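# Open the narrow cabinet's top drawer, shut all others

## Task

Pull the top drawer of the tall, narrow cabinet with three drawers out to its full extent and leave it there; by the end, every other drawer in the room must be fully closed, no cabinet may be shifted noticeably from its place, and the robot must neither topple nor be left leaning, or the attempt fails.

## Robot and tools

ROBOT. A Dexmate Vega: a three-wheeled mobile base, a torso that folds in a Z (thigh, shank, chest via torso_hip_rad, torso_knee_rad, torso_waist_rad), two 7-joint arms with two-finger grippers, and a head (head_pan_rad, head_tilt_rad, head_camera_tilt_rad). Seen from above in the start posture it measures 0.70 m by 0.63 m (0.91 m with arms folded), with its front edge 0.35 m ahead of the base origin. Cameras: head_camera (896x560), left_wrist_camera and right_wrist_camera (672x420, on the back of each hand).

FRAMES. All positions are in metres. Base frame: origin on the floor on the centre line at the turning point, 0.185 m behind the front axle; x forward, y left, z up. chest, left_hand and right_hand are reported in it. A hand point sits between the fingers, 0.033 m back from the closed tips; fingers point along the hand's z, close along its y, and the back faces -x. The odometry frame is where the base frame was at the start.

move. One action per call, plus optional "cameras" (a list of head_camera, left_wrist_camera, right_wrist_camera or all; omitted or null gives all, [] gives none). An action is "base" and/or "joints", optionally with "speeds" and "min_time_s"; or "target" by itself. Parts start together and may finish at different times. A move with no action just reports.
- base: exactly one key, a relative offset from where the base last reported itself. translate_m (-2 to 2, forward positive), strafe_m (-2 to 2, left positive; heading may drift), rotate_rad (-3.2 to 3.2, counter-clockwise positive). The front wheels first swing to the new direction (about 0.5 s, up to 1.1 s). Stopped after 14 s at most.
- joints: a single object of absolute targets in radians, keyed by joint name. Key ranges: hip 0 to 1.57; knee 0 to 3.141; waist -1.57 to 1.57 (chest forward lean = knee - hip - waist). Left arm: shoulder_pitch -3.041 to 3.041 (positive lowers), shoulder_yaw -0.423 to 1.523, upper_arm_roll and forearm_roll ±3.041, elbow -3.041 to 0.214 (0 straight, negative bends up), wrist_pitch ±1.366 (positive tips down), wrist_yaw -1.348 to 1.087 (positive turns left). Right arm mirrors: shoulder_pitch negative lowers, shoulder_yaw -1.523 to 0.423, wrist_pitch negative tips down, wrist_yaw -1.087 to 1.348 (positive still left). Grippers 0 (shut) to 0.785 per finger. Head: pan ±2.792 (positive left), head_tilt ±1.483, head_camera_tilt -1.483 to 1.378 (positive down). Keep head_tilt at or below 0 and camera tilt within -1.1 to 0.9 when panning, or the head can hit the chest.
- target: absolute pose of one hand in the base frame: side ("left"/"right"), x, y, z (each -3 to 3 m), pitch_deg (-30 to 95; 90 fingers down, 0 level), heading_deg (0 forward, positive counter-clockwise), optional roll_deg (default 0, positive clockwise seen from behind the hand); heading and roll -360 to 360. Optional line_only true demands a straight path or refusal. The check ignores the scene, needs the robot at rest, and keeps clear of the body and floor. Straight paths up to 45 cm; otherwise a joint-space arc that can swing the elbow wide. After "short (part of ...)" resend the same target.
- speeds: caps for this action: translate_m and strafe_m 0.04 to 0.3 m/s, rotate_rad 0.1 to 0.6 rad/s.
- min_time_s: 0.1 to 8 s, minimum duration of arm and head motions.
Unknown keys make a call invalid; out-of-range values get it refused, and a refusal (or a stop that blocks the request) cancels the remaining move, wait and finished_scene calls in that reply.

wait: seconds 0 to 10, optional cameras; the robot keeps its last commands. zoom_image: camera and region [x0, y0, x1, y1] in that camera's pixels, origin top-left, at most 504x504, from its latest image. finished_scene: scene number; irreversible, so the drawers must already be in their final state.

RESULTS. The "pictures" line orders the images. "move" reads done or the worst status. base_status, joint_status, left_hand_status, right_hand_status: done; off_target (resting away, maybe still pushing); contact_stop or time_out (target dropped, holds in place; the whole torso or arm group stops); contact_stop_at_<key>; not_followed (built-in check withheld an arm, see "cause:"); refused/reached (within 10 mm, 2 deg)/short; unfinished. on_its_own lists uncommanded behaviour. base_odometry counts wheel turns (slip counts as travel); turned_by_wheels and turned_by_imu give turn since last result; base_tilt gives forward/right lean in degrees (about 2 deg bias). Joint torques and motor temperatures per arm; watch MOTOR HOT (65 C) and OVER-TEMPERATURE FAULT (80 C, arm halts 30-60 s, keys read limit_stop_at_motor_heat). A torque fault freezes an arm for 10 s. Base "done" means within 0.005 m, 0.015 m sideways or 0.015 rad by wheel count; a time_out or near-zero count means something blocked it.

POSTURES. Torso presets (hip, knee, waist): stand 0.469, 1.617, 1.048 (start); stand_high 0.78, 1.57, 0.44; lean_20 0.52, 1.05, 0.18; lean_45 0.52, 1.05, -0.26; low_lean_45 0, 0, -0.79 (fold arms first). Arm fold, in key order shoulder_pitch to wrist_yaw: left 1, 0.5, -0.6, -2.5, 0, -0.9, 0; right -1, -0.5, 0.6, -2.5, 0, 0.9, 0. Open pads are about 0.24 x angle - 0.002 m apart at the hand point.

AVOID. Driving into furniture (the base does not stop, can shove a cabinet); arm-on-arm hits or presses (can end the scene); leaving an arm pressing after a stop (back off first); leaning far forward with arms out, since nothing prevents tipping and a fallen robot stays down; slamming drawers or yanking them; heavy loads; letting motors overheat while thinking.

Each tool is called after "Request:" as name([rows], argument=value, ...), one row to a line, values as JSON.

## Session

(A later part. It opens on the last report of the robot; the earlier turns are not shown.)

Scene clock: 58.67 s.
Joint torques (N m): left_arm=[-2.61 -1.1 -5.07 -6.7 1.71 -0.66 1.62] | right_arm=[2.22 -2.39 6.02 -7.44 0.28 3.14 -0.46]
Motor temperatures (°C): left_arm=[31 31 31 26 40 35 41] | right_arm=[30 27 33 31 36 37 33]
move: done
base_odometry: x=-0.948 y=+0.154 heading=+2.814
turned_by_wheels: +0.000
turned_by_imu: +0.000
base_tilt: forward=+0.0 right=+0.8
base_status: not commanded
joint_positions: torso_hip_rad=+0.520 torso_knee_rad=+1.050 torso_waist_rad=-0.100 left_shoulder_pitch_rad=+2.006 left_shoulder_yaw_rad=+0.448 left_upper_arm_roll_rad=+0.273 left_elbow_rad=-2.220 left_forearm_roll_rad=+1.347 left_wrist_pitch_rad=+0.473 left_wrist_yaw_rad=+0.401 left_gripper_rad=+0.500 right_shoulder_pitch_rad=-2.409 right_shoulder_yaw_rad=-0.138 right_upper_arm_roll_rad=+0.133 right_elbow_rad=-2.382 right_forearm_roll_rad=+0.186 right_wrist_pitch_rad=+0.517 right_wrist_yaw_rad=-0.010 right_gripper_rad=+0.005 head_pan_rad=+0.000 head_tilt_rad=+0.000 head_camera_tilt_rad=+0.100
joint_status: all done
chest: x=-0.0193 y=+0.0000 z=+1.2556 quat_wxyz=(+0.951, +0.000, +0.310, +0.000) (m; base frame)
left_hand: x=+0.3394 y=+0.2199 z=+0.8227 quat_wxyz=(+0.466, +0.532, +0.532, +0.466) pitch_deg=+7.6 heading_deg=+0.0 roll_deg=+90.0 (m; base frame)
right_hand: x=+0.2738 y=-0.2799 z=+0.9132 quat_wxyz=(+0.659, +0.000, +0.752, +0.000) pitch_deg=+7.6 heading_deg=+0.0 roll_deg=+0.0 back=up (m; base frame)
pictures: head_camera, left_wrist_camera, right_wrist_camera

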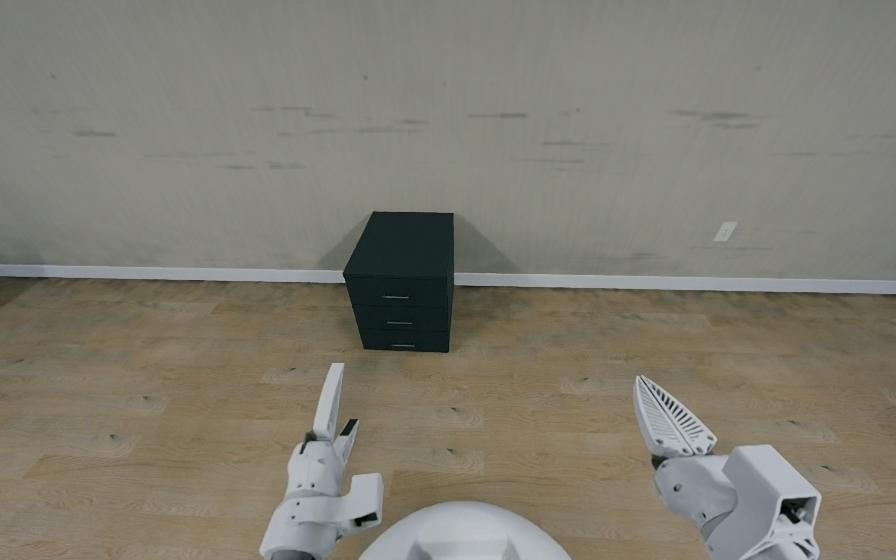

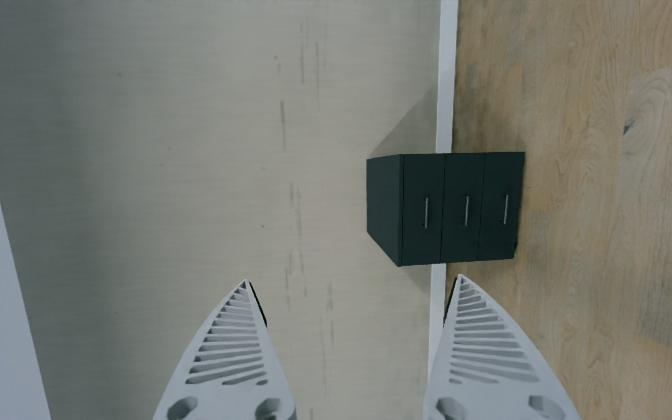

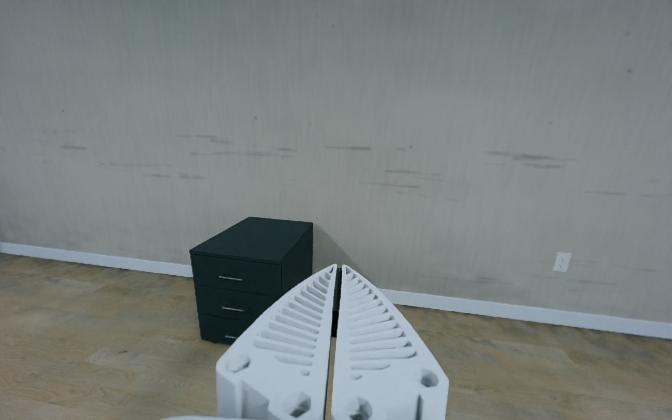

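Request:
move(target={"side":"left","x":0.6,"y":0.22,"z":0.9,"pitch_deg":0,"heading_deg":0,"roll_deg":90}, cameras=[])

Request:
move(target={"side":"right","x":0.42,"y":-0.28,"z":1.0,"pitch_deg":0,"heading_deg":0,"roll_deg":0}, cameras=[])

Request:
move(joints={"torso_waist_rad":-0.6,"head_camera_tilt_rad":-0.3})

Scene clock: 63.60 s.
Joint torques (N m): left_arm=[-15.16 -1.85 -2.18 -7.54 1.03 0.28 1.12] | right_arm=[2.04 -1.6 6.5 -7.04 0.38 2.03 -0.39]
Motor temperatures (°C): left_arm=[31 31 31 26 40 35 41] | right_arm=[30 27 33 31 36 37 33]
move: done
base_odometry: x=-0.948 y=+0.154 heading=+2.814
turned_by_wheels: +0.000
turned_by_imu: +0.000
base_tilt: forward=+0.1 right=+0.7
base_status: not commanded
joint_positions: torso_hip_rad=+0.520 torso_knee_rad=+1.050 torso_waist_rad=-0.100 left_shoulder_pitch_rad=+1.277 left_shoulder_yaw_rad=+0.383 left_upper_arm_roll_rad=+0.292 left_elbow_rad=-1.983 left_forearm_roll_rad=+1.312 left_wrist_pitch_rad=+0.405 left_wrist_yaw_rad=+0.033 left_gripper_rad=+0.500 right_shoulder_pitch_rad=-2.409 right_shoulder_yaw_rad=-0.138 right_upper_arm_roll_rad=+0.133 right_elbow_rad=-2.382 right_forearm_roll_rad=+0.186 right_wrist_pitch_rad=+0.517 right_wrist_yaw_rad=-0.010 right_gripper_rad=+0.005 head_pan_rad=+0.000 head_tilt_rad=+0.000 head_camera_tilt_rad=+0.100
joint_status: not commanded
chest: x=-0.0193 y=+0.0000 z=+1.2556 quat_wxyz=(+0.951, +0.000, +0.310, +0.000) (m; base frame)
left_hand: x=+0.5986 y=+0.2202 z=+0.8992 quat_wxyz=(+0.500, +0.500, +0.500, +0.500) pitch_deg=+0.1 heading_deg=+0.0 roll_deg=-90.0 (m; base frame)
left_hand_status: reached (straight line, planned for 2.6 s): 2 mm and 0.1 deg off.
right_hand: x=+0.2738 y=-0.2799 z=+0.9132 quat_wxyz=(+0.659, +0.000, +0.752, +0.000) pitch_deg=+7.6 heading_deg=+0.0 roll_deg=+0.0 back=up (m; base frame)
pictures: none
No camera images: "cameras" was empty.

Scene clock: 66.70 s.
Joint torques (N m): left_arm=[-17.36 -1.36 -1.43 -7.16 0.94 -0.47 0.9] | right_arm=[9.97 -3.65 7.66 -9.28 0.17 2.61 -0.39]
Motor temperatures (°C): left_arm=[31 31 31 26 40 35 41] | right_arm=[30 27 33 32 36 37 33]
move: done
base_odometry: x=-0.948 y=+0.154 heading=+2.814
turned_by_wheels: +0.000
turned_by_imu: +0.000
base_tilt: forward=+0.0 right=+0.8
base_status: not commanded
joint_positions: torso_hip_rad=+0.520 torso_knee_rad=+1.050 torso_waist_rad=-0.100 left_shoulder_pitch_rad=+1.273 left_shoulder_yaw_rad=+0.382 left_upper_arm_roll_rad=+0.292 left_elbow_rad=-1.981 left_forearm_roll_rad=+1.312 left_wrist_pitch_rad=+0.405 left_wrist_yaw_rad=+0.032 left_gripper_rad=+0.500 right_shoulder_pitch_rad=-2.006 right_shoulder_yaw_rad=-0.222 right_upper_arm_roll_rad=+0.177 right_elbow_rad=-2.575 right_forearm_roll_rad=+0.263 right_wrist_pitch_rad=+0.051 right_wrist_yaw_rad=-0.094 right_gripper_rad=+0.005 head_pan_rad=+0.000 head_tilt_rad=+0.000 head_camera_tilt_rad=+0.100
joint_status: not commanded
chest: x=-0.0193 y=+0.0000 z=+1.2556 quat_wxyz=(+0.951, +0.000, +0.310, +0.000) (m; base frame)
left_hand: x=+0.5999 y=+0.2202 z=+0.8998 quat_wxyz=(+0.500, +0.500, +0.500, +0.500) pitch_deg=+0.0 heading_deg=+0.0 roll_deg=-90.0 (m; base frame)
right_hand: x=+0.4188 y=-0.2799 z=+0.9987 quat_wxyz=(+0.706, +0.000, +0.708, +0.000) pitch_deg=+0.1 heading_deg=+0.0 roll_deg=+0.0 back=up (m; base frame)
right_hand_status: reached (straight line, planned for 1.8 s): 2 mm and 0.1 deg off.
pictures: none
No camera images: "cameras" was empty.

Scene clock: 69.83 s.
Joint torques (N m): left_arm=[-4.18 -0.76 0.26 -6.15 0.84 -0.34 0.96] | right_arm=[2.6 -2.33 5.93 -7.26 0.14 2.46 -0.35]
Motor temperatures (°C): left_arm=[31 31 31 26 40 35 41] | right_arm=[30 27 33 32 36 37 33]
move: done
base_odometry: x=-0.948 y=+0.154 heading=+2.814
turned_by_wheels: +0.000
turned_by_imu: +0.000
base_tilt: forward=+0.0 right=+0.7
base_status: not commanded
joint_positions: torso_hip_rad=+0.520 torso_knee_rad=+1.050 torso_waist_rad=-0.600 left_shoulder_pitch_rad=+1.273 left_shoulder_yaw_rad=+0.382 left_upper_arm_roll_rad=+0.292 left_elbow_rad=-1.981 left_forearm_roll_rad=+1.312 left_wrist_pitch_rad=+0.405 left_wrist_yaw_rad=+0.032 left_gripper_rad=+0.500 right_shoulder_pitch_rad=-2.002 right_shoulder_yaw_rad=-0.223 right_upper_arm_roll_rad=+0.177 right_elbow_rad=-2.576 right_forearm_roll_rad=+0.263 right_wrist_pitch_rad=+0.047 right_wrist_yaw_rad=-0.094 right_gripper_rad=+0.005 head_pan_rad=+0.000 head_tilt_rad=+0.000 head_camera_tilt_rad=-0.300
joint_status: all done
chest: x=+0.1435 y=+0.0000 z=+1.1044 quat_wxyz=(+0.845, +0.000, +0.535, +0.000) (m; base frame)
left_hand: x=+0.5164 y=+0.2201 z=+0.4953 quat_wxyz=(+0.361, +0.608, +0.608, +0.361) pitch_deg=+28.7 heading_deg=+0.0 roll_deg=-90.0 (m; base frame)
right_hand: x=+0.4062 y=-0.2799 z=+0.6691 quat_wxyz=(+0.510, +0.000, +0.860, +0.000) pitch_deg=+28.7 heading_deg=+0.0 roll_deg=+0.0 back=up (m; base frame)
pictures: head_camera, left_wrist_camera, right_wrist_camera

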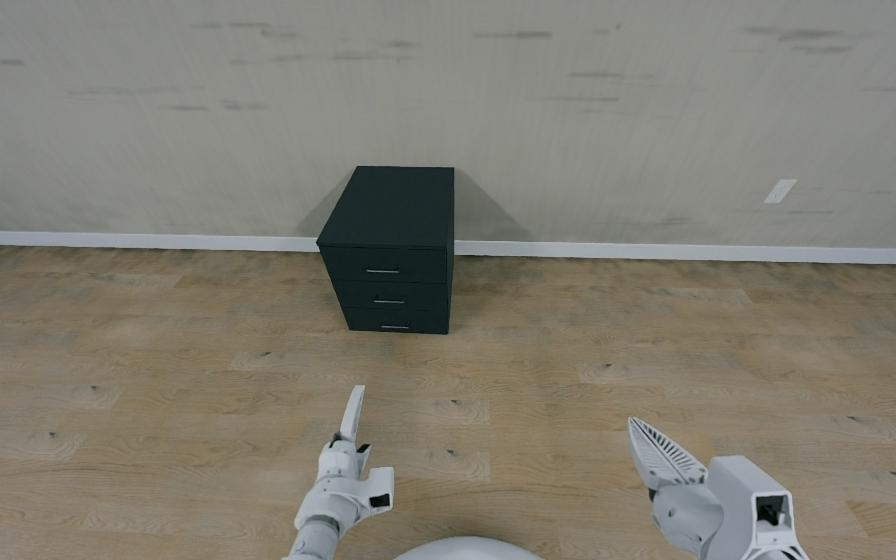

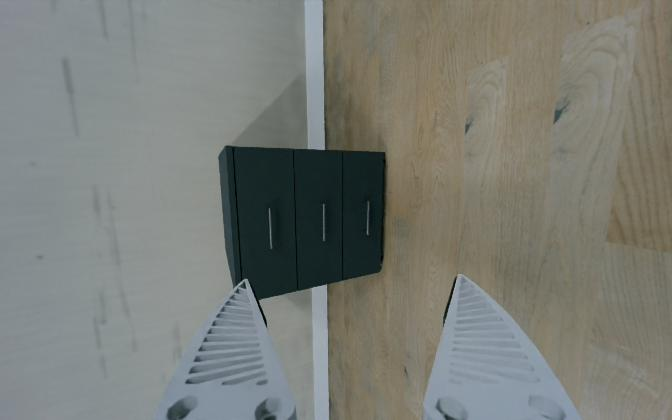

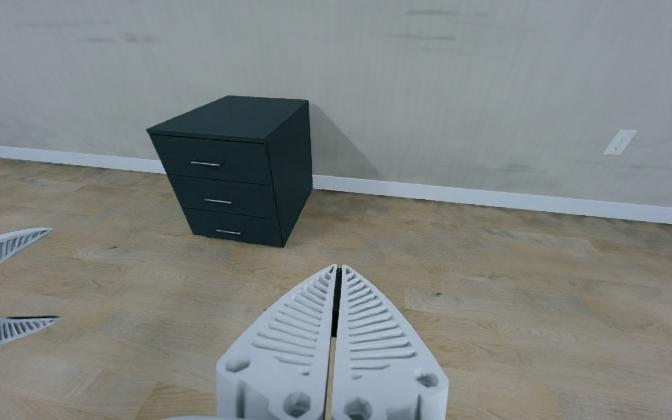

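Request:
move(target={"side":"left","x":0.58,"y":0.225,"z":0.42,"pitch_deg":10,"heading_deg":0,"roll_deg":90}, cameras=[])

Request:
move(base={"translate_m":0.33}, joints={"left_gripper_rad":0.35})

Scene clock: 75.20 s.
Joint torques (N m): left_arm=[-9.65 -2.09 1 -3.42 0.32 0.33 1.33] | right_arm=[2.26 -3.6 6.84 -8.34 0.11 2.58 -0.39]
Motor temperatures (°C): left_arm=[31 31 31 26 40 35 41] | right_arm=[30 27 33 32 36 37 33]
move: done
base_odometry: x=-0.948 y=+0.154 heading=+2.814
turned_by_wheels: +0.000
turned_by_imu: +0.000
base_tilt: forward=+0.1 right=+0.8
base_status: not commanded
joint_positions: torso_hip_rad=+0.520 torso_knee_rad=+1.050 torso_waist_rad=-0.600 left_shoulder_pitch_rad=+0.761 left_shoulder_yaw_rad=+0.179 left_upper_arm_roll_rad=+0.363 left_elbow_rad=-0.928 left_forearm_roll_rad=+1.206 left_wrist_pitch_rad=+0.174 left_wrist_yaw_rad=+0.853 left_gripper_rad=+0.500 right_shoulder_pitch_rad=-2.002 right_shoulder_yaw_rad=-0.223 right_upper_arm_roll_rad=+0.177 right_elbow_rad=-2.576 right_forearm_roll_rad=+0.263 right_wrist_pitch_rad=+0.047 right_wrist_yaw_rad=-0.094 right_gripper_rad=+0.005 head_pan_rad=+0.000 head_tilt_rad=+0.000 head_camera_tilt_rad=-0.300
joint_status: not commanded
chest: x=+0.1435 y=+0.0000 z=+1.1044 quat_wxyz=(+0.845, +0.000, +0.535, +0.000) (m; base frame)
left_hand: x=+0.5797 y=+0.2252 z=+0.4199 quat_wxyz=(+0.454, +0.542, +0.542, +0.454) pitch_deg=+10.1 heading_deg=+0.0 roll_deg=-90.0 (m; base frame)
left_hand_status: reached (straight line, planned for 3.6 s): 0 mm and 0.1 deg off.
right_hand: x=+0.4062 y=-0.2799 z=+0.6691 quat_wxyz=(+0.510, +0.000, +0.860, +0.000) pitch_deg=+28.7 heading_deg=+0.0 roll_deg=+0.0 back=up (m; base frame)
pictures: none
No camera images: "cameras" was empty.

Scene clock: 77.77 s.
Joint torques (N m): left_arm=[-9.17 -2.08 0.8 -3.27 0.13 -0.19 1.41] | right_arm=[1.99 -2.94 6.44 -7 0.3 2.31 -0.23]
Motor temperatures (°C): left_arm=[31 31 31 26 40 35 41] | right_arm=[30 27 33 32 36 37 33]
move: done
base_odometry: x=-1.260 y=+0.260 heading=+2.813
turned_by_wheels: -0.001
turned_by_imu: -0.001
base_tilt: forward=+0.1 right=+0.8
base_status: done
joint_positions: torso_hip_rad=+0.520 torso_knee_rad=+1.050 torso_waist_rad=-0.600 left_shoulder_pitch_rad=+0.759 left_shoulder_yaw_rad=+0.178 left_upper_arm_roll_rad=+0.363 left_elbow_rad=-0.924 left_forearm_roll_rad=+1.205 left_wrist_pitch_rad=+0.174 left_wrist_yaw_rad=+0.855 left_gripper_rad=+0.350 right_shoulder_pitch_rad=-2.002 right_shoulder_yaw_rad=-0.223 right_upper_arm_roll_rad=+0.177 right_elbow_rad=-2.576 right_forearm_roll_rad=+0.263 right_wrist_pitch_rad=+0.047 right_wrist_yaw_rad=-0.094 right_gripper_rad=+0.005 head_pan_rad=+0.000 head_tilt_rad=+0.000 head_camera_tilt_rad=-0.300
joint_status: all done
chest: x=+0.1435 y=+0.0000 z=+1.1044 quat_wxyz=(+0.845, +0.000, +0.535, +0.000) (m; base frame)
left_hand: x=+0.5798 y=+0.2252 z=+0.4198 quat_wxyz=(+0.454, +0.542, +0.542, +0.454) pitch_deg=+10.0 heading_deg=+0.0 roll_deg=-90.0 (m; base frame)
right_hand: x=+0.4062 y=-0.2799 z=+0.6691 quat_wxyz=(+0.510, +0.000, +0.860, +0.000) pitch_deg=+28.7 heading_deg=+0.0 roll_deg=+0.0 back=up (m; base frame)
pictures: head_camera, left_wrist_camera, right_wrist_camera

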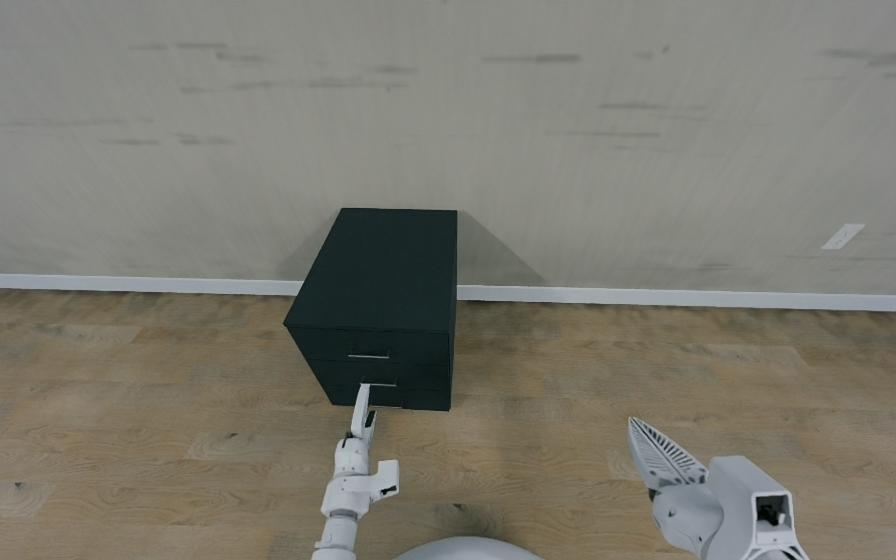

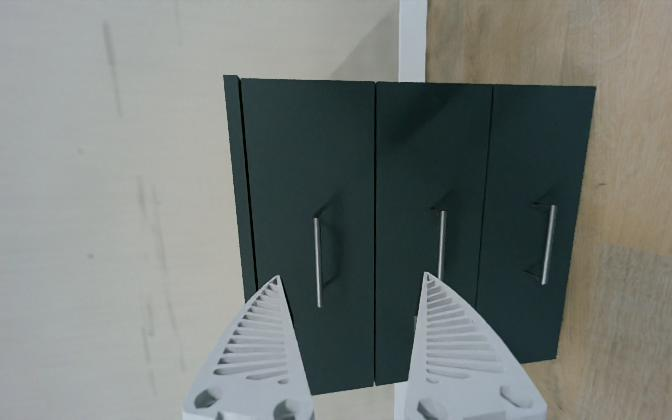

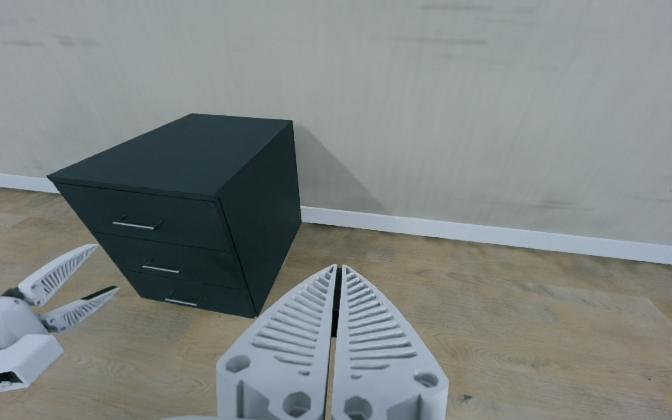

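Request:
move(target={"side":"left","x":0.58,"y":0.247,"z":0.422,"pitch_deg":5,"heading_deg":0,"roll_deg":90}, cameras=[])

Request:
move(base={"translate_m":0.09})

Scene clock: 78.63 s.
Joint torques (N m): left_arm=[-8.56 -2.29 1.18 -2.66 0.51 0.03 1.23] | right_arm=[2.93 -3.02 6.26 -7.37 0.19 3.02 -0.25]
Motor temperatures (°C): left_arm=[31 31 31 26 40 35 41] | right_arm=[30 27 33 32 36 37 33]
move: refused
base_odometry: x=-1.260 y=+0.260 heading=+2.813
turned_by_wheels: +0.000
turned_by_imu: +0.000
base_tilt: forward=+0.0 right=+0.8
base_status: not commanded
joint_positions: torso_hip_rad=+0.520 torso_knee_rad=+1.050 torso_waist_rad=-0.600 left_shoulder_pitch_rad=+0.759 left_shoulder_yaw_rad=+0.178 left_upper_arm_roll_rad=+0.363 left_elbow_rad=-0.924 left_forearm_roll_rad=+1.205 left_wrist_pitch_rad=+0.174 left_wrist_yaw_rad=+0.855 left_gripper_rad=+0.350 right_shoulder_pitch_rad=-2.002 right_shoulder_yaw_rad=-0.223 right_upper_arm_roll_rad=+0.177 right_elbow_rad=-2.576 right_forearm_roll_rad=+0.263 right_wrist_pitch_rad=+0.047 right_wrist_yaw_rad=-0.094 right_gripper_rad=+0.005 head_pan_rad=+0.000 head_tilt_rad=+0.000 head_camera_tilt_rad=-0.300
joint_status: not commanded
chest: x=+0.1435 y=+0.0000 z=+1.1044 quat_wxyz=(+0.845, +0.000, +0.535, +0.000) (m; base frame)
left_hand: x=+0.5798 y=+0.2252 z=+0.4198 quat_wxyz=(+0.454, +0.542, +0.542, +0.454) pitch_deg=+10.0 heading_deg=+0.0 roll_deg=-90.0 (m; base frame)
left_hand_status: refused: the best posture that gets there brings the left wrist within 1.7 cm of the base (limit 2.6). Nothing moved.
right_hand: x=+0.4062 y=-0.2799 z=+0.6691 quat_wxyz=(+0.510, +0.000, +0.860, +0.000) pitch_deg=+28.7 heading_deg=+0.0 roll_deg=+0.0 back=up (m; base frame)
pictures: none
No camera images: "cameras" was empty.

not run: a stop came earlier in this reply.

Request:
move(target={"side":"left","x":0.62,"y":0.247,"z":0.422,"pitch_deg":10,"heading_deg":0,"roll_deg":90}, cameras=["left_wrist_camera"])

Request:
move(base={"translate_m":0.05})

Scene clock: 80.47 s.
Joint torques (N m): left_arm=[-12.76 5.69 -5.37 -3.51 0.12 0.13 0.84] | right_arm=[0.82 -2.15 6.14 -7.24 0.31 2.05 -0.49]
Motor temperatures (°C): left_arm=[31 31 31 26 40 35 41] | right_arm=[30 27 33 32 36 37 33]
move: done
base_odometry: x=-1.260 y=+0.260 heading=+2.813
turned_by_wheels: +0.000
turned_by_imu: +0.000
base_tilt: forward=+0.1 right=+0.7
base_status: not commanded
joint_positions: torso_hip_rad=+0.520 torso_knee_rad=+1.050 torso_waist_rad=-0.600 left_shoulder_pitch_rad=+0.675 left_shoulder_yaw_rad=+0.202 left_upper_arm_roll_rad=+0.350 left_elbow_rad=-0.866 left_forearm_roll_rad=+1.188 left_wrist_pitch_rad=+0.126 left_wrist_yaw_rad=+0.824 left_gripper_rad=+0.350 right_shoulder_pitch_rad=-2.002 right_shoulder_yaw_rad=-0.223 right_upper_arm_roll_rad=+0.177 right_elbow_rad=-2.576 right_forearm_roll_rad=+0.263 right_wrist_pitch_rad=+0.047 right_wrist_yaw_rad=-0.094 right_gripper_rad=+0.005 head_pan_rad=+0.000 head_tilt_rad=+0.000 head_camera_tilt_rad=-0.300
joint_status: not commanded
chest: x=+0.1435 y=+0.0000 z=+1.1044 quat_wxyz=(+0.845, +0.000, +0.535, +0.000) (m; base frame)
left_hand: x=+0.6180 y=+0.2458 z=+0.4216 quat_wxyz=(+0.454, +0.542, +0.542, +0.454) pitch_deg=+10.0 heading_deg=+0.0 roll_deg=+90.0 (m; base frame)
left_hand_status: reached (straight line, planned for 0.6 s): 2 mm and 0.0 deg off.
right_hand: x=+0.4062 y=-0.2799 z=+0.6691 quat_wxyz=(+0.510, +0.000, +0.860, +0.000) pitch_deg=+28.7 heading_deg=+0.0 roll_deg=+0.0 back=up (m; base frame)
pictures: left_wrist_camera

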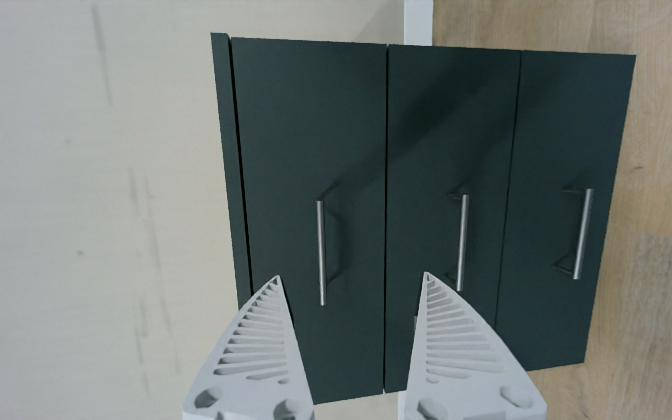

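Scene clock: 81.83 s.
Joint torques (N m): left_arm=[-9.93 4.45 -5.37 -3.2 -0.06 -0.12 1.13] | right_arm=[0.36 -2.7 6.04 -7.19 0.21 2.61 -0.31]
Motor temperatures (°C): left_arm=[31 31 31 26 40 35 41] | right_arm=[30 27 33 32 36 37 33]
move: done
base_odometry: x=-1.308 y=+0.276 heading=+2.813
turned_by_wheels: -0.001
turned_by_imu: -0.001
base_tilt: forward=+0.1 right=+0.7
base_status: done
joint_positions: torso_hip_rad=+0.520 torso_knee_rad=+1.050 torso_waist_rad=-0.600 left_shoulder_pitch_rad=+0.671 left_shoulder_yaw_rad=+0.203 left_upper_arm_roll_rad=+0.350 left_elbow_rad=-0.863 left_forearm_roll_rad=+1.187 left_wrist_pitch_rad=+0.124 left_wrist_yaw_rad=+0.823 left_gripper_rad=+0.350 right_shoulder_pitch_rad=-2.002 right_shoulder_yaw_rad=-0.223 right_upper_arm_roll_rad=+0.177 right_elbow_rad=-2.576 right_forearm_roll_rad=+0.263 right_wrist_pitch_rad=+0.047 right_wrist_yaw_rad=-0.094 right_gripper_rad=+0.005 head_pan_rad=+0.000 head_tilt_rad=+0.000 head_camera_tilt_rad=-0.300
joint_status: not commanded
chest: x=+0.1436 y=+0.0000 z=+1.1044 quat_wxyz=(+0.845, +0.000, +0.535, +0.000) (m; base frame)
left_hand: x=+0.6197 y=+0.2468 z=+0.4218 quat_wxyz=(+0.454, +0.542, +0.542, +0.454) pitch_deg=+10.0 heading_deg=+0.0 roll_deg=+90.0 (m; base frame)
right_hand: x=+0.4062 y=-0.2799 z=+0.6691 quat_wxyz=(+0.510, +0.000, +0.860, +0.000) pitch_deg=+28.7 heading_deg=+0.0 roll_deg=+0.0 back=up (m; base frame)
pictures: head_camera, left_wrist_camera, right_wrist_camera

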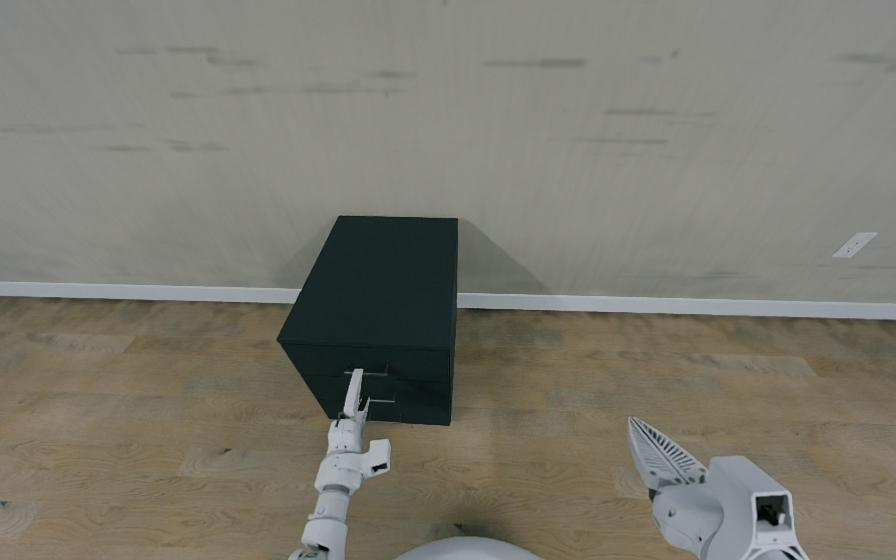

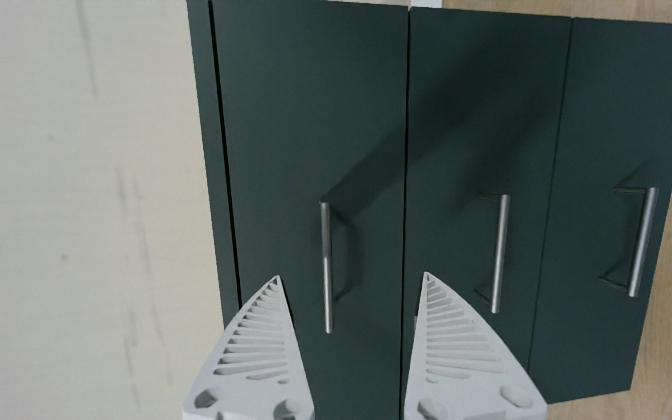

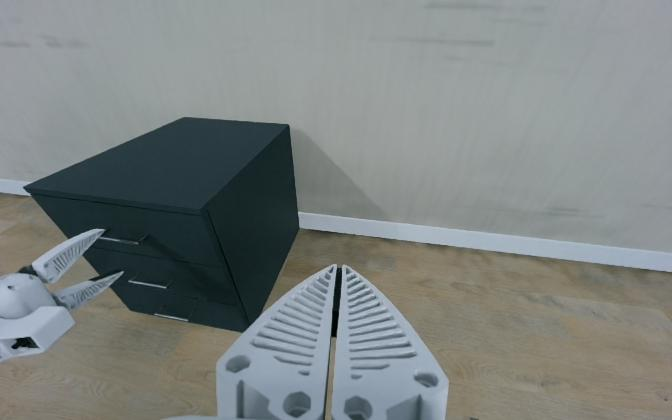

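Request:
move(target={"side":"left","x":0.62,"y":0.25,"z":0.43,"pitch_deg":10,"heading_deg":0,"roll_deg":90}, cameras=[])

Request:
move(base={"translate_m":0.072}, speeds={"translate_m":0.06})

Request:
zoom_image(camera="head_camera", region=[260, 320, 480, 500])

Scene clock: 83.77 s.
Joint torques (N m): left_arm=[-1.06 4.57 -5.39 -4.53 0.34 -0.2 1.07] | right_arm=[1.83 -1.73 6.27 -7.18 0.21 2.49 -0.2]
Motor temperatures (°C): left_arm=[31 31 31 26 40 35 41] | right_arm=[30 27 33 32 36 37 33]
move: done
base_odometry: x=-1.308 y=+0.276 heading=+2.813
turned_by_wheels: +0.000
turned_by_imu: +0.000
base_tilt: forward=+0.0 right=+0.8
base_status: not commanded
joint_positions: torso_hip_rad=+0.520 torso_knee_rad=+1.050 torso_waist_rad=-0.600 left_shoulder_pitch_rad=+0.706 left_shoulder_yaw_rad=+0.223 left_upper_arm_roll_rad=+0.341 left_elbow_rad=-0.942 left_forearm_roll_rad=+1.188 left_wrist_pitch_rad=+0.134 left_wrist_yaw_rad=+0.785 left_gripper_rad=+0.350 right_shoulder_pitch_rad=-2.002 right_shoulder_yaw_rad=-0.223 right_upper_arm_roll_rad=+0.177 right_elbow_rad=-2.576 right_forearm_roll_rad=+0.263 right_wrist_pitch_rad=+0.047 right_wrist_yaw_rad=-0.094 right_gripper_rad=+0.005 head_pan_rad=+0.000 head_tilt_rad=+0.000 head_camera_tilt_rad=-0.300
joint_status: not commanded
chest: x=+0.1436 y=+0.0000 z=+1.1044 quat_wxyz=(+0.845, +0.000, +0.535, +0.000) (m; base frame)
left_hand: x=+0.6200 y=+0.2497 z=+0.4295 quat_wxyz=(+0.455, +0.542, +0.542, +0.454) pitch_deg=+10.0 heading_deg=+0.0 roll_deg=+90.0 (m; base frame)
left_hand_status: reached (straight line, planned for 0.6 s): 1 mm and 0.0 deg off.
right_hand: x=+0.4062 y=-0.2799 z=+0.6691 quat_wxyz=(+0.510, +0.000, +0.860, +0.000) pitch_deg=+28.7 heading_deg=+0.0 roll_deg=+0.0 back=up (m; base frame)
pictures: none
No camera images: "cameras" was empty.

Scene clock: 85.70 s.
Joint torques (N m): left_arm=[-18.66 3.72 -5.17 -7.21 0.22 0.26 1.98] | right_arm=[1.59 -3.07 6.17 -8.33 0.09 2.74 -0.06]
Motor temperatures (°C): left_arm=[31 31 31 26 40 35 41] | right_arm=[30 27 33 32 36 37 33]
move: done
base_odometry: x=-1.376 y=+0.299 heading=+2.812
turned_by_wheels: -0.001
turned_by_imu: -0.001
base_tilt: forward=+0.0 right=+0.8
base_status: done
joint_positions: torso_hip_rad=+0.520 torso_knee_rad=+1.050 torso_waist_rad=-0.600 left_shoulder_pitch_rad=+0.709 left_shoulder_yaw_rad=+0.224 left_upper_arm_roll_rad=+0.341 left_elbow_rad=-0.945 left_forearm_roll_rad=+1.188 left_wrist_pitch_rad=+0.135 left_wrist_yaw_rad=+0.782 left_gripper_rad=+0.350 right_shoulder_pitch_rad=-2.002 right_shoulder_yaw_rad=-0.223 right_upper_arm_roll_rad=+0.177 right_elbow_rad=-2.576 right_forearm_roll_rad=+0.263 right_wrist_pitch_rad=+0.047 right_wrist_yaw_rad=-0.095 right_gripper_rad=+0.005 head_pan_rad=+0.000 head_tilt_rad=+0.000 head_camera_tilt_rad=-0.300
joint_status: not commanded
chest: x=+0.1436 y=+0.0000 z=+1.1043 quat_wxyz=(+0.845, +0.000, +0.536, +0.000) (m; base frame)
left_hand: x=+0.6194 y=+0.2499 z=+0.4293 quat_wxyz=(+0.454, +0.542, +0.542, +0.454) pitch_deg=+10.1 heading_deg=+0.0 roll_deg=+90.0 (m; base frame)
right_hand: x=+0.4062 y=-0.2799 z=+0.6690 quat_wxyz=(+0.510, +0.000, +0.860, +0.000) pitch_deg=+28.7 heading_deg=+0.0 roll_deg=+0.0 back=up (m; base frame)
pictures: head_camera, left_wrist_camera, right_wrist_camera

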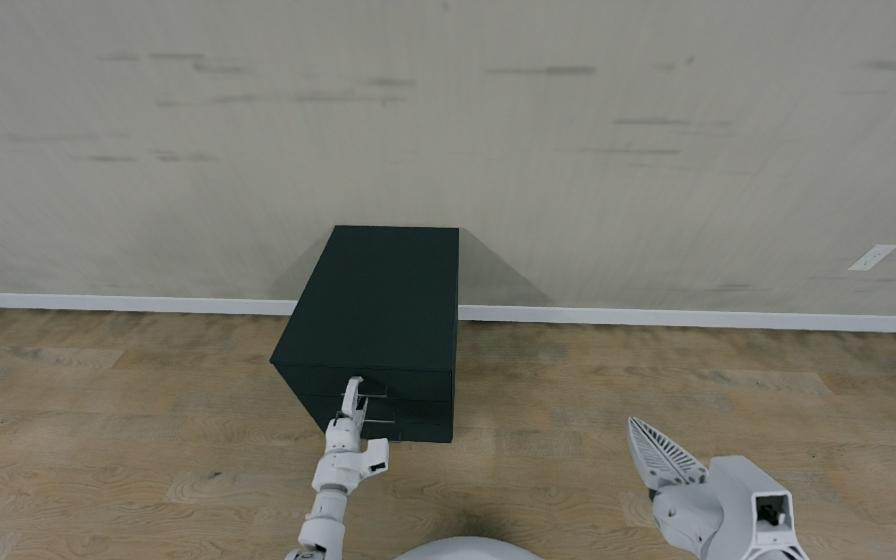

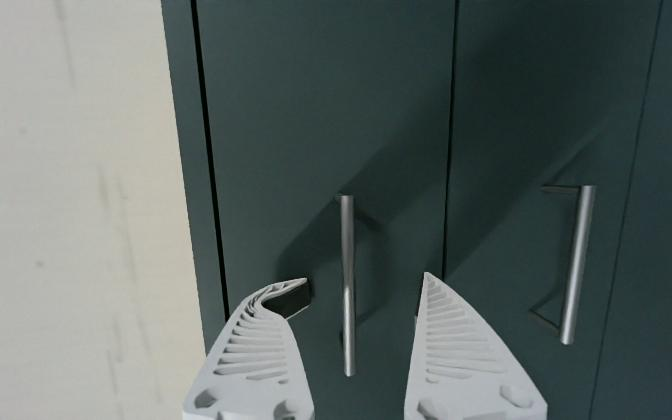

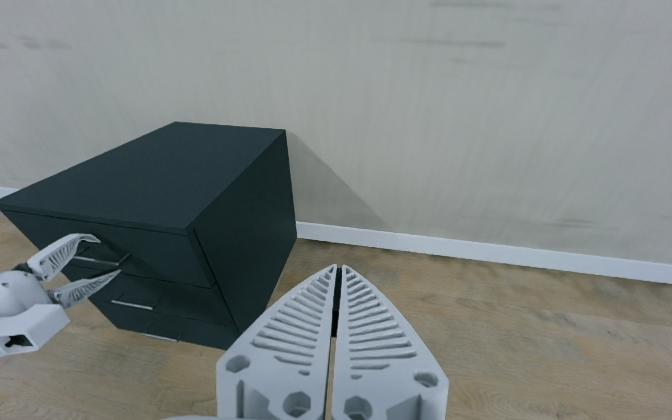

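Scaled by 2.291 from the camera's 896x560 image, which has a finer 960x600 frame.

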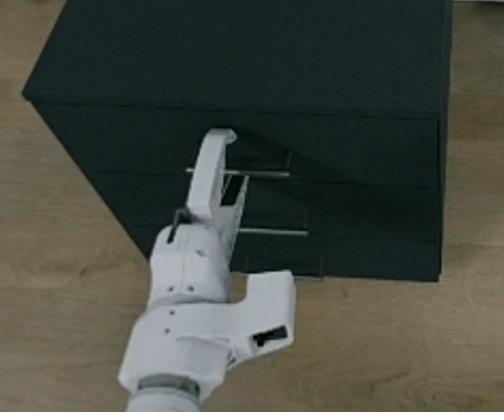

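Request:
move(base={"translate_m":-0.015}, speeds={"translate_m":0.05}, cameras=["left_wrist_camera"])

Request:
move(joints={"left_gripper_rad":0.0}, cameras=["left_wrist_camera"])

Scene clock: 86.97 s.
Joint torques (N m): left_arm=[-18.27 2.09 -6.13 -7.61 0.47 0.22 1.96] | right_arm=[1.48 -2.91 6.09 -6.91 0.17 2.15 -0.32]
Motor temperatures (°C): left_arm=[31 31 31 26 40 35 41] | right_arm=[30 27 33 32 36 37 33]
move: done
base_odometry: x=-1.362 y=+0.294 heading=+2.812
turned_by_wheels: +0.000
turned_by_imu: +0.000
base_tilt: forward=+0.0 right=+0.7
base_status: done
joint_positions: torso_hip_rad=+0.520 torso_knee_rad=+1.050 torso_waist_rad=-0.600 left_shoulder_pitch_rad=+0.709 left_shoulder_yaw_rad=+0.224 left_upper_arm_roll_rad=+0.341 left_elbow_rad=-0.945 left_forearm_roll_rad=+1.188 left_wrist_pitch_rad=+0.135 left_wrist_yaw_rad=+0.782 left_gripper_rad=+0.350 right_shoulder_pitch_rad=-2.002 right_shoulder_yaw_rad=-0.223 right_upper_arm_roll_rad=+0.177 right_elbow_rad=-2.576 right_forearm_roll_rad=+0.263 right_wrist_pitch_rad=+0.047 right_wrist_yaw_rad=-0.095 right_gripper_rad=+0.005 head_pan_rad=+0.000 head_tilt_rad=+0.000 head_camera_tilt_rad=-0.300
joint_status: not commanded
chest: x=+0.1436 y=+0.0000 z=+1.1043 quat_wxyz=(+0.845, +0.000, +0.536, +0.000) (m; base frame)
left_hand: x=+0.6194 y=+0.2499 z=+0.4292 quat_wxyz=(+0.454, +0.542, +0.542, +0.454) pitch_deg=+10.1 heading_deg=+0.0 roll_deg=+90.0 (m; base frame)
right_hand: x=+0.4062 y=-0.2799 z=+0.6690 quat_wxyz=(+0.510, +0.000, +0.860, +0.000) pitch_deg=+28.7 heading_deg=+0.0 roll_deg=+0.0 back=up (m; base frame)
pictures: left_wrist_camera

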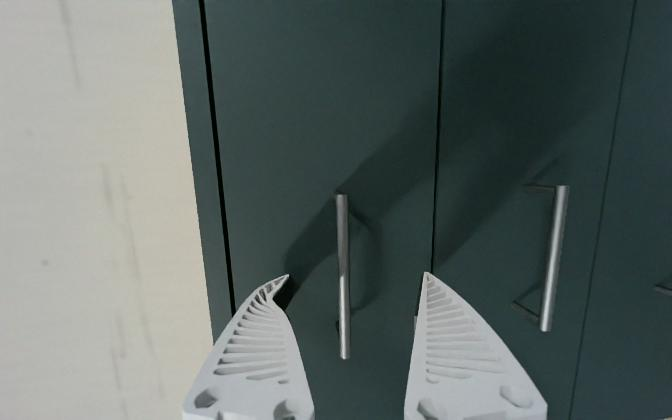

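Scene clock: 88.13 s.
Joint torques (N m): left_arm=[-5.37 2.37 -3.61 -2.25 0.25 -0.63 -0.08] | right_arm=[1.72 -2.91 5.82 -6.55 0.32 2.89 -0.13]
Motor temperatures (°C): left_arm=[31 31 31 26 40 35 41] | right_arm=[30 27 33 32 36 37 33]
move: done
base_odometry: x=-1.362 y=+0.294 heading=+2.811
turned_by_wheels: +0.000
turned_by_imu: +0.000
base_tilt: forward=+0.1 right=+0.8
base_status: not commanded
joint_positions: torso_hip_rad=+0.520 torso_knee_rad=+1.050 torso_waist_rad=-0.600 left_shoulder_pitch_rad=+0.708 left_shoulder_yaw_rad=+0.224 left_upper_arm_roll_rad=+0.341 left_elbow_rad=-0.946 left_forearm_roll_rad=+1.188 left_wrist_pitch_rad=+0.135 left_wrist_yaw_rad=+0.783 left_gripper_rad=+0.000 right_shoulder_pitch_rad=-2.002 right_shoulder_yaw_rad=-0.223 right_upper_arm_roll_rad=+0.177 right_elbow_rad=-2.576 right_forearm_roll_rad=+0.263 right_wrist_pitch_rad=+0.047 right_wrist_yaw_rad=-0.095 right_gripper_rad=+0.005 head_pan_rad=+0.000 head_tilt_rad=+0.000 head_camera_tilt_rad=-0.300
joint_status: all done
chest: x=+0.1434 y=+0.0000 z=+1.1044 quat_wxyz=(+0.845, +0.000, +0.535, +0.000) (m; base frame)
left_hand: x=+0.6200 y=+0.2499 z=+0.4303 quat_wxyz=(+0.455, +0.542, +0.542, +0.455) pitch_deg=+10.0 heading_deg=+0.0 roll_deg=+90.0 (m; base frame)
right_hand: x=+0.4062 y=-0.2799 z=+0.6692 quat_wxyz=(+0.510, +0.000, +0.860, +0.000) pitch_deg=+28.7 heading_deg=+0.0 roll_deg=+0.0 back=up (m; base frame)
pictures: left_wrist_camera

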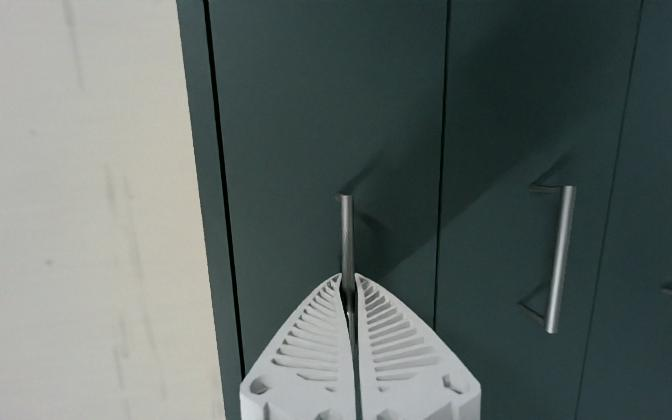

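Request:
move(base={"translate_m":-0.12}, speeds={"translate_m":0.07}, cameras=["left_wrist_camera","head_camera"])

Scene clock: 90.77 s.
Joint torques (N m): left_arm=[-2.51 1.05 0.09 -3.37 1.86 -0.94 -0.31] | right_arm=[1.89 -1.59 6.1 -6.37 0.31 2.49 -0.1]
Motor temperatures (°C): left_arm=[31 31 31 26 40 35 41] | right_arm=[30 27 33 32 36 37 33]
move: done
base_odometry: x=-1.248 y=+0.255 heading=+2.812
turned_by_wheels: +0.001
turned_by_imu: +0.003
base_tilt: forward=+0.0 right=+0.8
base_status: done
joint_positions: torso_hip_rad=+0.520 torso_knee_rad=+1.050 torso_waist_rad=-0.600 left_shoulder_pitch_rad=+0.708 left_shoulder_yaw_rad=+0.224 left_upper_arm_roll_rad=+0.340 left_elbow_rad=-0.946 left_forearm_roll_rad=+1.187 left_wrist_pitch_rad=+0.135 left_wrist_yaw_rad=+0.783 left_gripper_rad=+0.000 right_shoulder_pitch_rad=-2.002 right_shoulder_yaw_rad=-0.223 right_upper_arm_roll_rad=+0.177 right_elbow_rad=-2.576 right_forearm_roll_rad=+0.263 right_wrist_pitch_rad=+0.047 right_wrist_yaw_rad=-0.095 right_gripper_rad=+0.005 head_pan_rad=+0.000 head_tilt_rad=+0.000 head_camera_tilt_rad=-0.300
joint_status: not commanded
chest: x=+0.1434 y=+0.0000 z=+1.1044 quat_wxyz=(+0.845, +0.000, +0.535, +0.000) (m; base frame)
left_hand: x=+0.6201 y=+0.2504 z=+0.4303 quat_wxyz=(+0.454, +0.541, +0.542, +0.455) pitch_deg=+10.0 heading_deg=+0.0 roll_deg=-90.0 (m; base frame)
right_hand: x=+0.4062 y=-0.2799 z=+0.6692 quat_wxyz=(+0.510, +0.000, +0.860, +0.000) pitch_deg=+28.7 heading_deg=+0.0 roll_deg=+0.0 back=up (m; base frame)
pictures: head_camera, left_wrist_camera

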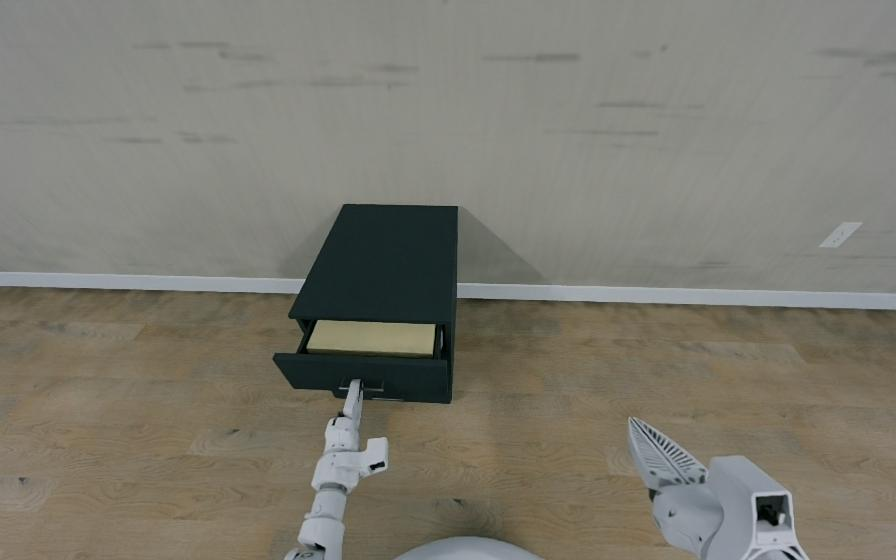

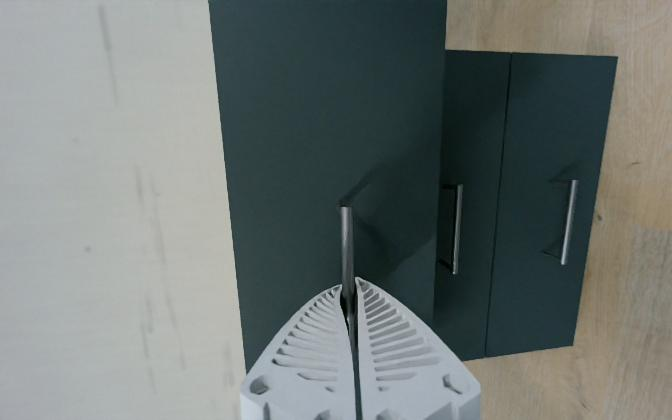

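Works nicely. Continue slowly until the stop.

Request:
move(base={"translate_m":-0.2}, speeds={"translate_m":0.08}, cameras=["left_wrist_camera","head_camera"])

Request:
move(base={"translate_m":-0.06}, speeds={"translate_m":0.04}, cameras=["left_wrist_camera","head_camera"])

Scene clock: 94.33 s.
Joint torques (N m): left_arm=[-3.26 0.08 2.95 -3.76 2.04 -2.16 -0.31] | right_arm=[1.73 -3.18 6.36 -6.89 0.09 2.42 -0.24]
Motor temperatures (°C): left_arm=[31 31 31 26 40 35 41] | right_arm=[30 27 33 32 36 37 33]
move: done
base_odometry: x=-1.059 y=+0.191 heading=+2.812
turned_by_wheels: -0.001
turned_by_imu: -0.002
base_tilt: forward=+0.0 right=+0.8
base_status: done
joint_positions: torso_hip_rad=+0.520 torso_knee_rad=+1.050 torso_waist_rad=-0.600 left_shoulder_pitch_rad=+0.708 left_shoulder_yaw_rad=+0.224 left_upper_arm_roll_rad=+0.340 left_elbow_rad=-0.946 left_forearm_roll_rad=+1.187 left_wrist_pitch_rad=+0.135 left_wrist_yaw_rad=+0.783 left_gripper_rad=+0.000 right_shoulder_pitch_rad=-2.002 right_shoulder_yaw_rad=-0.223 right_upper_arm_roll_rad=+0.177 right_elbow_rad=-2.576 right_forearm_roll_rad=+0.263 right_wrist_pitch_rad=+0.047 right_wrist_yaw_rad=-0.095 right_gripper_rad=+0.005 head_pan_rad=+0.000 head_tilt_rad=+0.000 head_camera_tilt_rad=-0.300
joint_status: not commanded
chest: x=+0.1434 y=+0.0000 z=+1.1044 quat_wxyz=(+0.845, +0.000, +0.535, +0.000) (m; base frame)
left_hand: x=+0.6201 y=+0.2505 z=+0.4304 quat_wxyz=(+0.454, +0.541, +0.542, +0.455) pitch_deg=+10.0 heading_deg=+0.1 roll_deg=-90.0 (m; base frame)
right_hand: x=+0.4062 y=-0.2799 z=+0.6692 quat_wxyz=(+0.510, +0.000, +0.860, +0.000) pitch_deg=+28.7 heading_deg=+0.0 roll_deg=+0.0 back=up (m; base frame)
pictures: head_camera, left_wrist_camera

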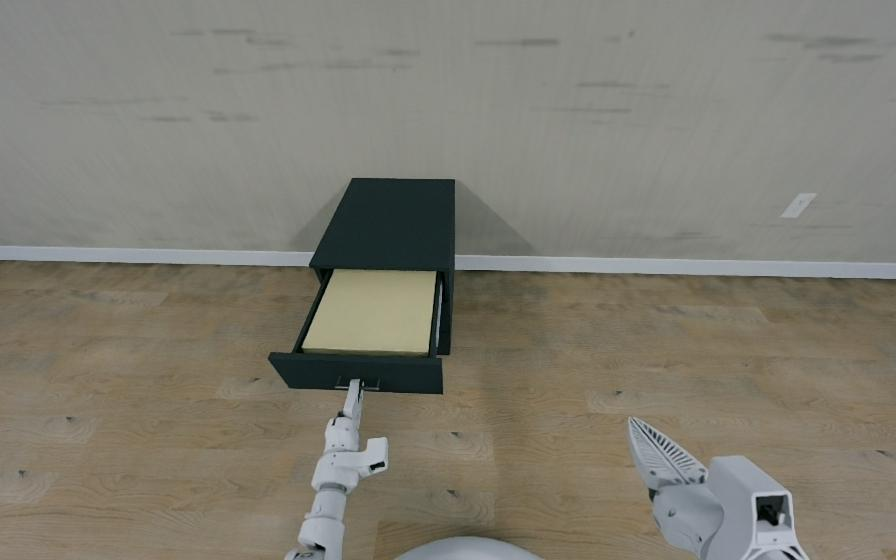

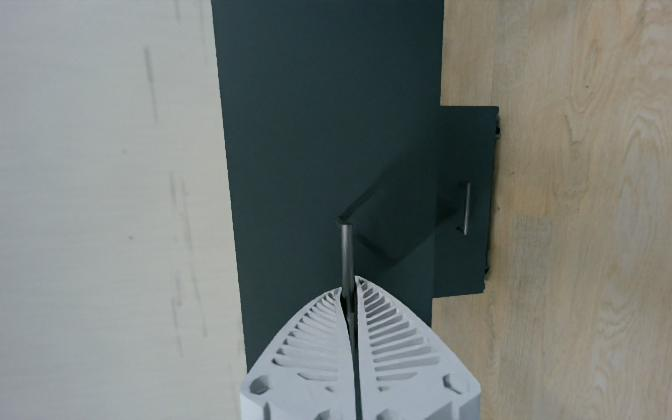

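Scene clock: 96.70 s.
Joint torques (N m): left_arm=[-2.22 0.39 2.41 -1.96 1.75 -1.17 -0.13] | right_arm=[1.33 -3.31 5.98 -7.64 0.14 2.51 -0.26]
Motor temperatures (°C): left_arm=[31 31 31 26 40 35 41] | right_arm=[30 27 33 32 36 37 33]
move: done
base_odometry: x=-1.002 y=+0.171 heading=+2.811
turned_by_wheels: -0.001
turned_by_imu: -0.001
base_tilt: forward=+0.0 right=+0.7
base_status: done
joint_positions: torso_hip_rad=+0.520 torso_knee_rad=+1.050 torso_waist_rad=-0.600 left_shoulder_pitch_rad=+0.708 left_shoulder_yaw_rad=+0.224 left_upper_arm_roll_rad=+0.340 left_elbow_rad=-0.946 left_forearm_roll_rad=+1.187 left_wrist_pitch_rad=+0.135 left_wrist_yaw_rad=+0.783 left_gripper_rad=+0.000 right_shoulder_pitch_rad=-2.002 right_shoulder_yaw_rad=-0.223 right_upper_arm_roll_rad=+0.177 right_elbow_rad=-2.576 right_forearm_roll_rad=+0.263 right_wrist_pitch_rad=+0.047 right_wrist_yaw_rad=-0.095 right_gripper_rad=+0.005 head_pan_rad=+0.000 head_tilt_rad=+0.000 head_camera_tilt_rad=-0.300
joint_status: not commanded
chest: x=+0.1434 y=+0.0000 z=+1.1044 quat_wxyz=(+0.845, +0.000, +0.535, +0.000) (m; base frame)
left_hand: x=+0.6202 y=+0.2505 z=+0.4304 quat_wxyz=(+0.454, +0.541, +0.542, +0.455) pitch_deg=+10.0 heading_deg=+0.1 roll_deg=-90.0 (m; base frame)
right_hand: x=+0.4062 y=-0.2799 z=+0.6692 quat_wxyz=(+0.510, +0.000, +0.860, +0.000) pitch_deg=+28.7 heading_deg=+0.0 roll_deg=+0.0 back=up (m; base frame)
pictures: head_camera, left_wrist_camera

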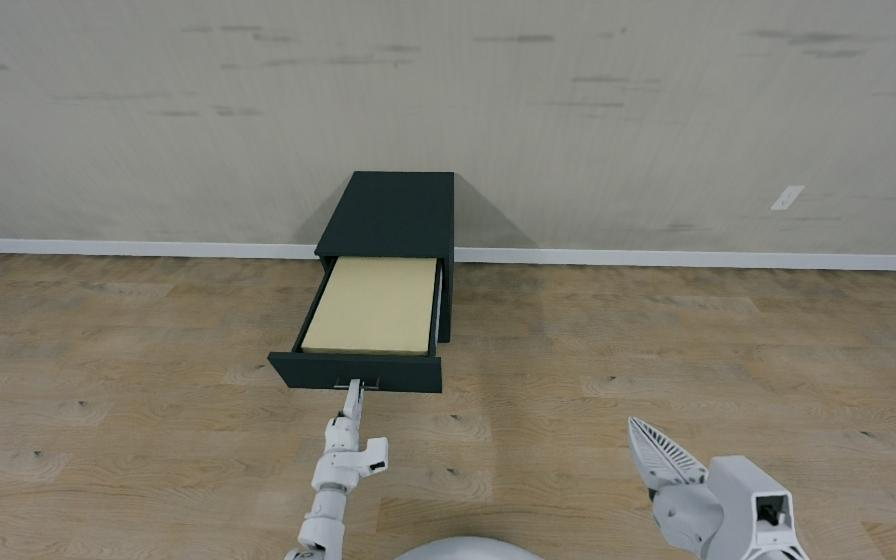

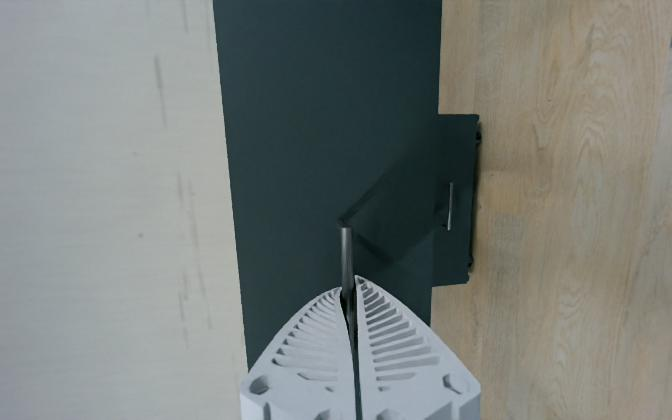

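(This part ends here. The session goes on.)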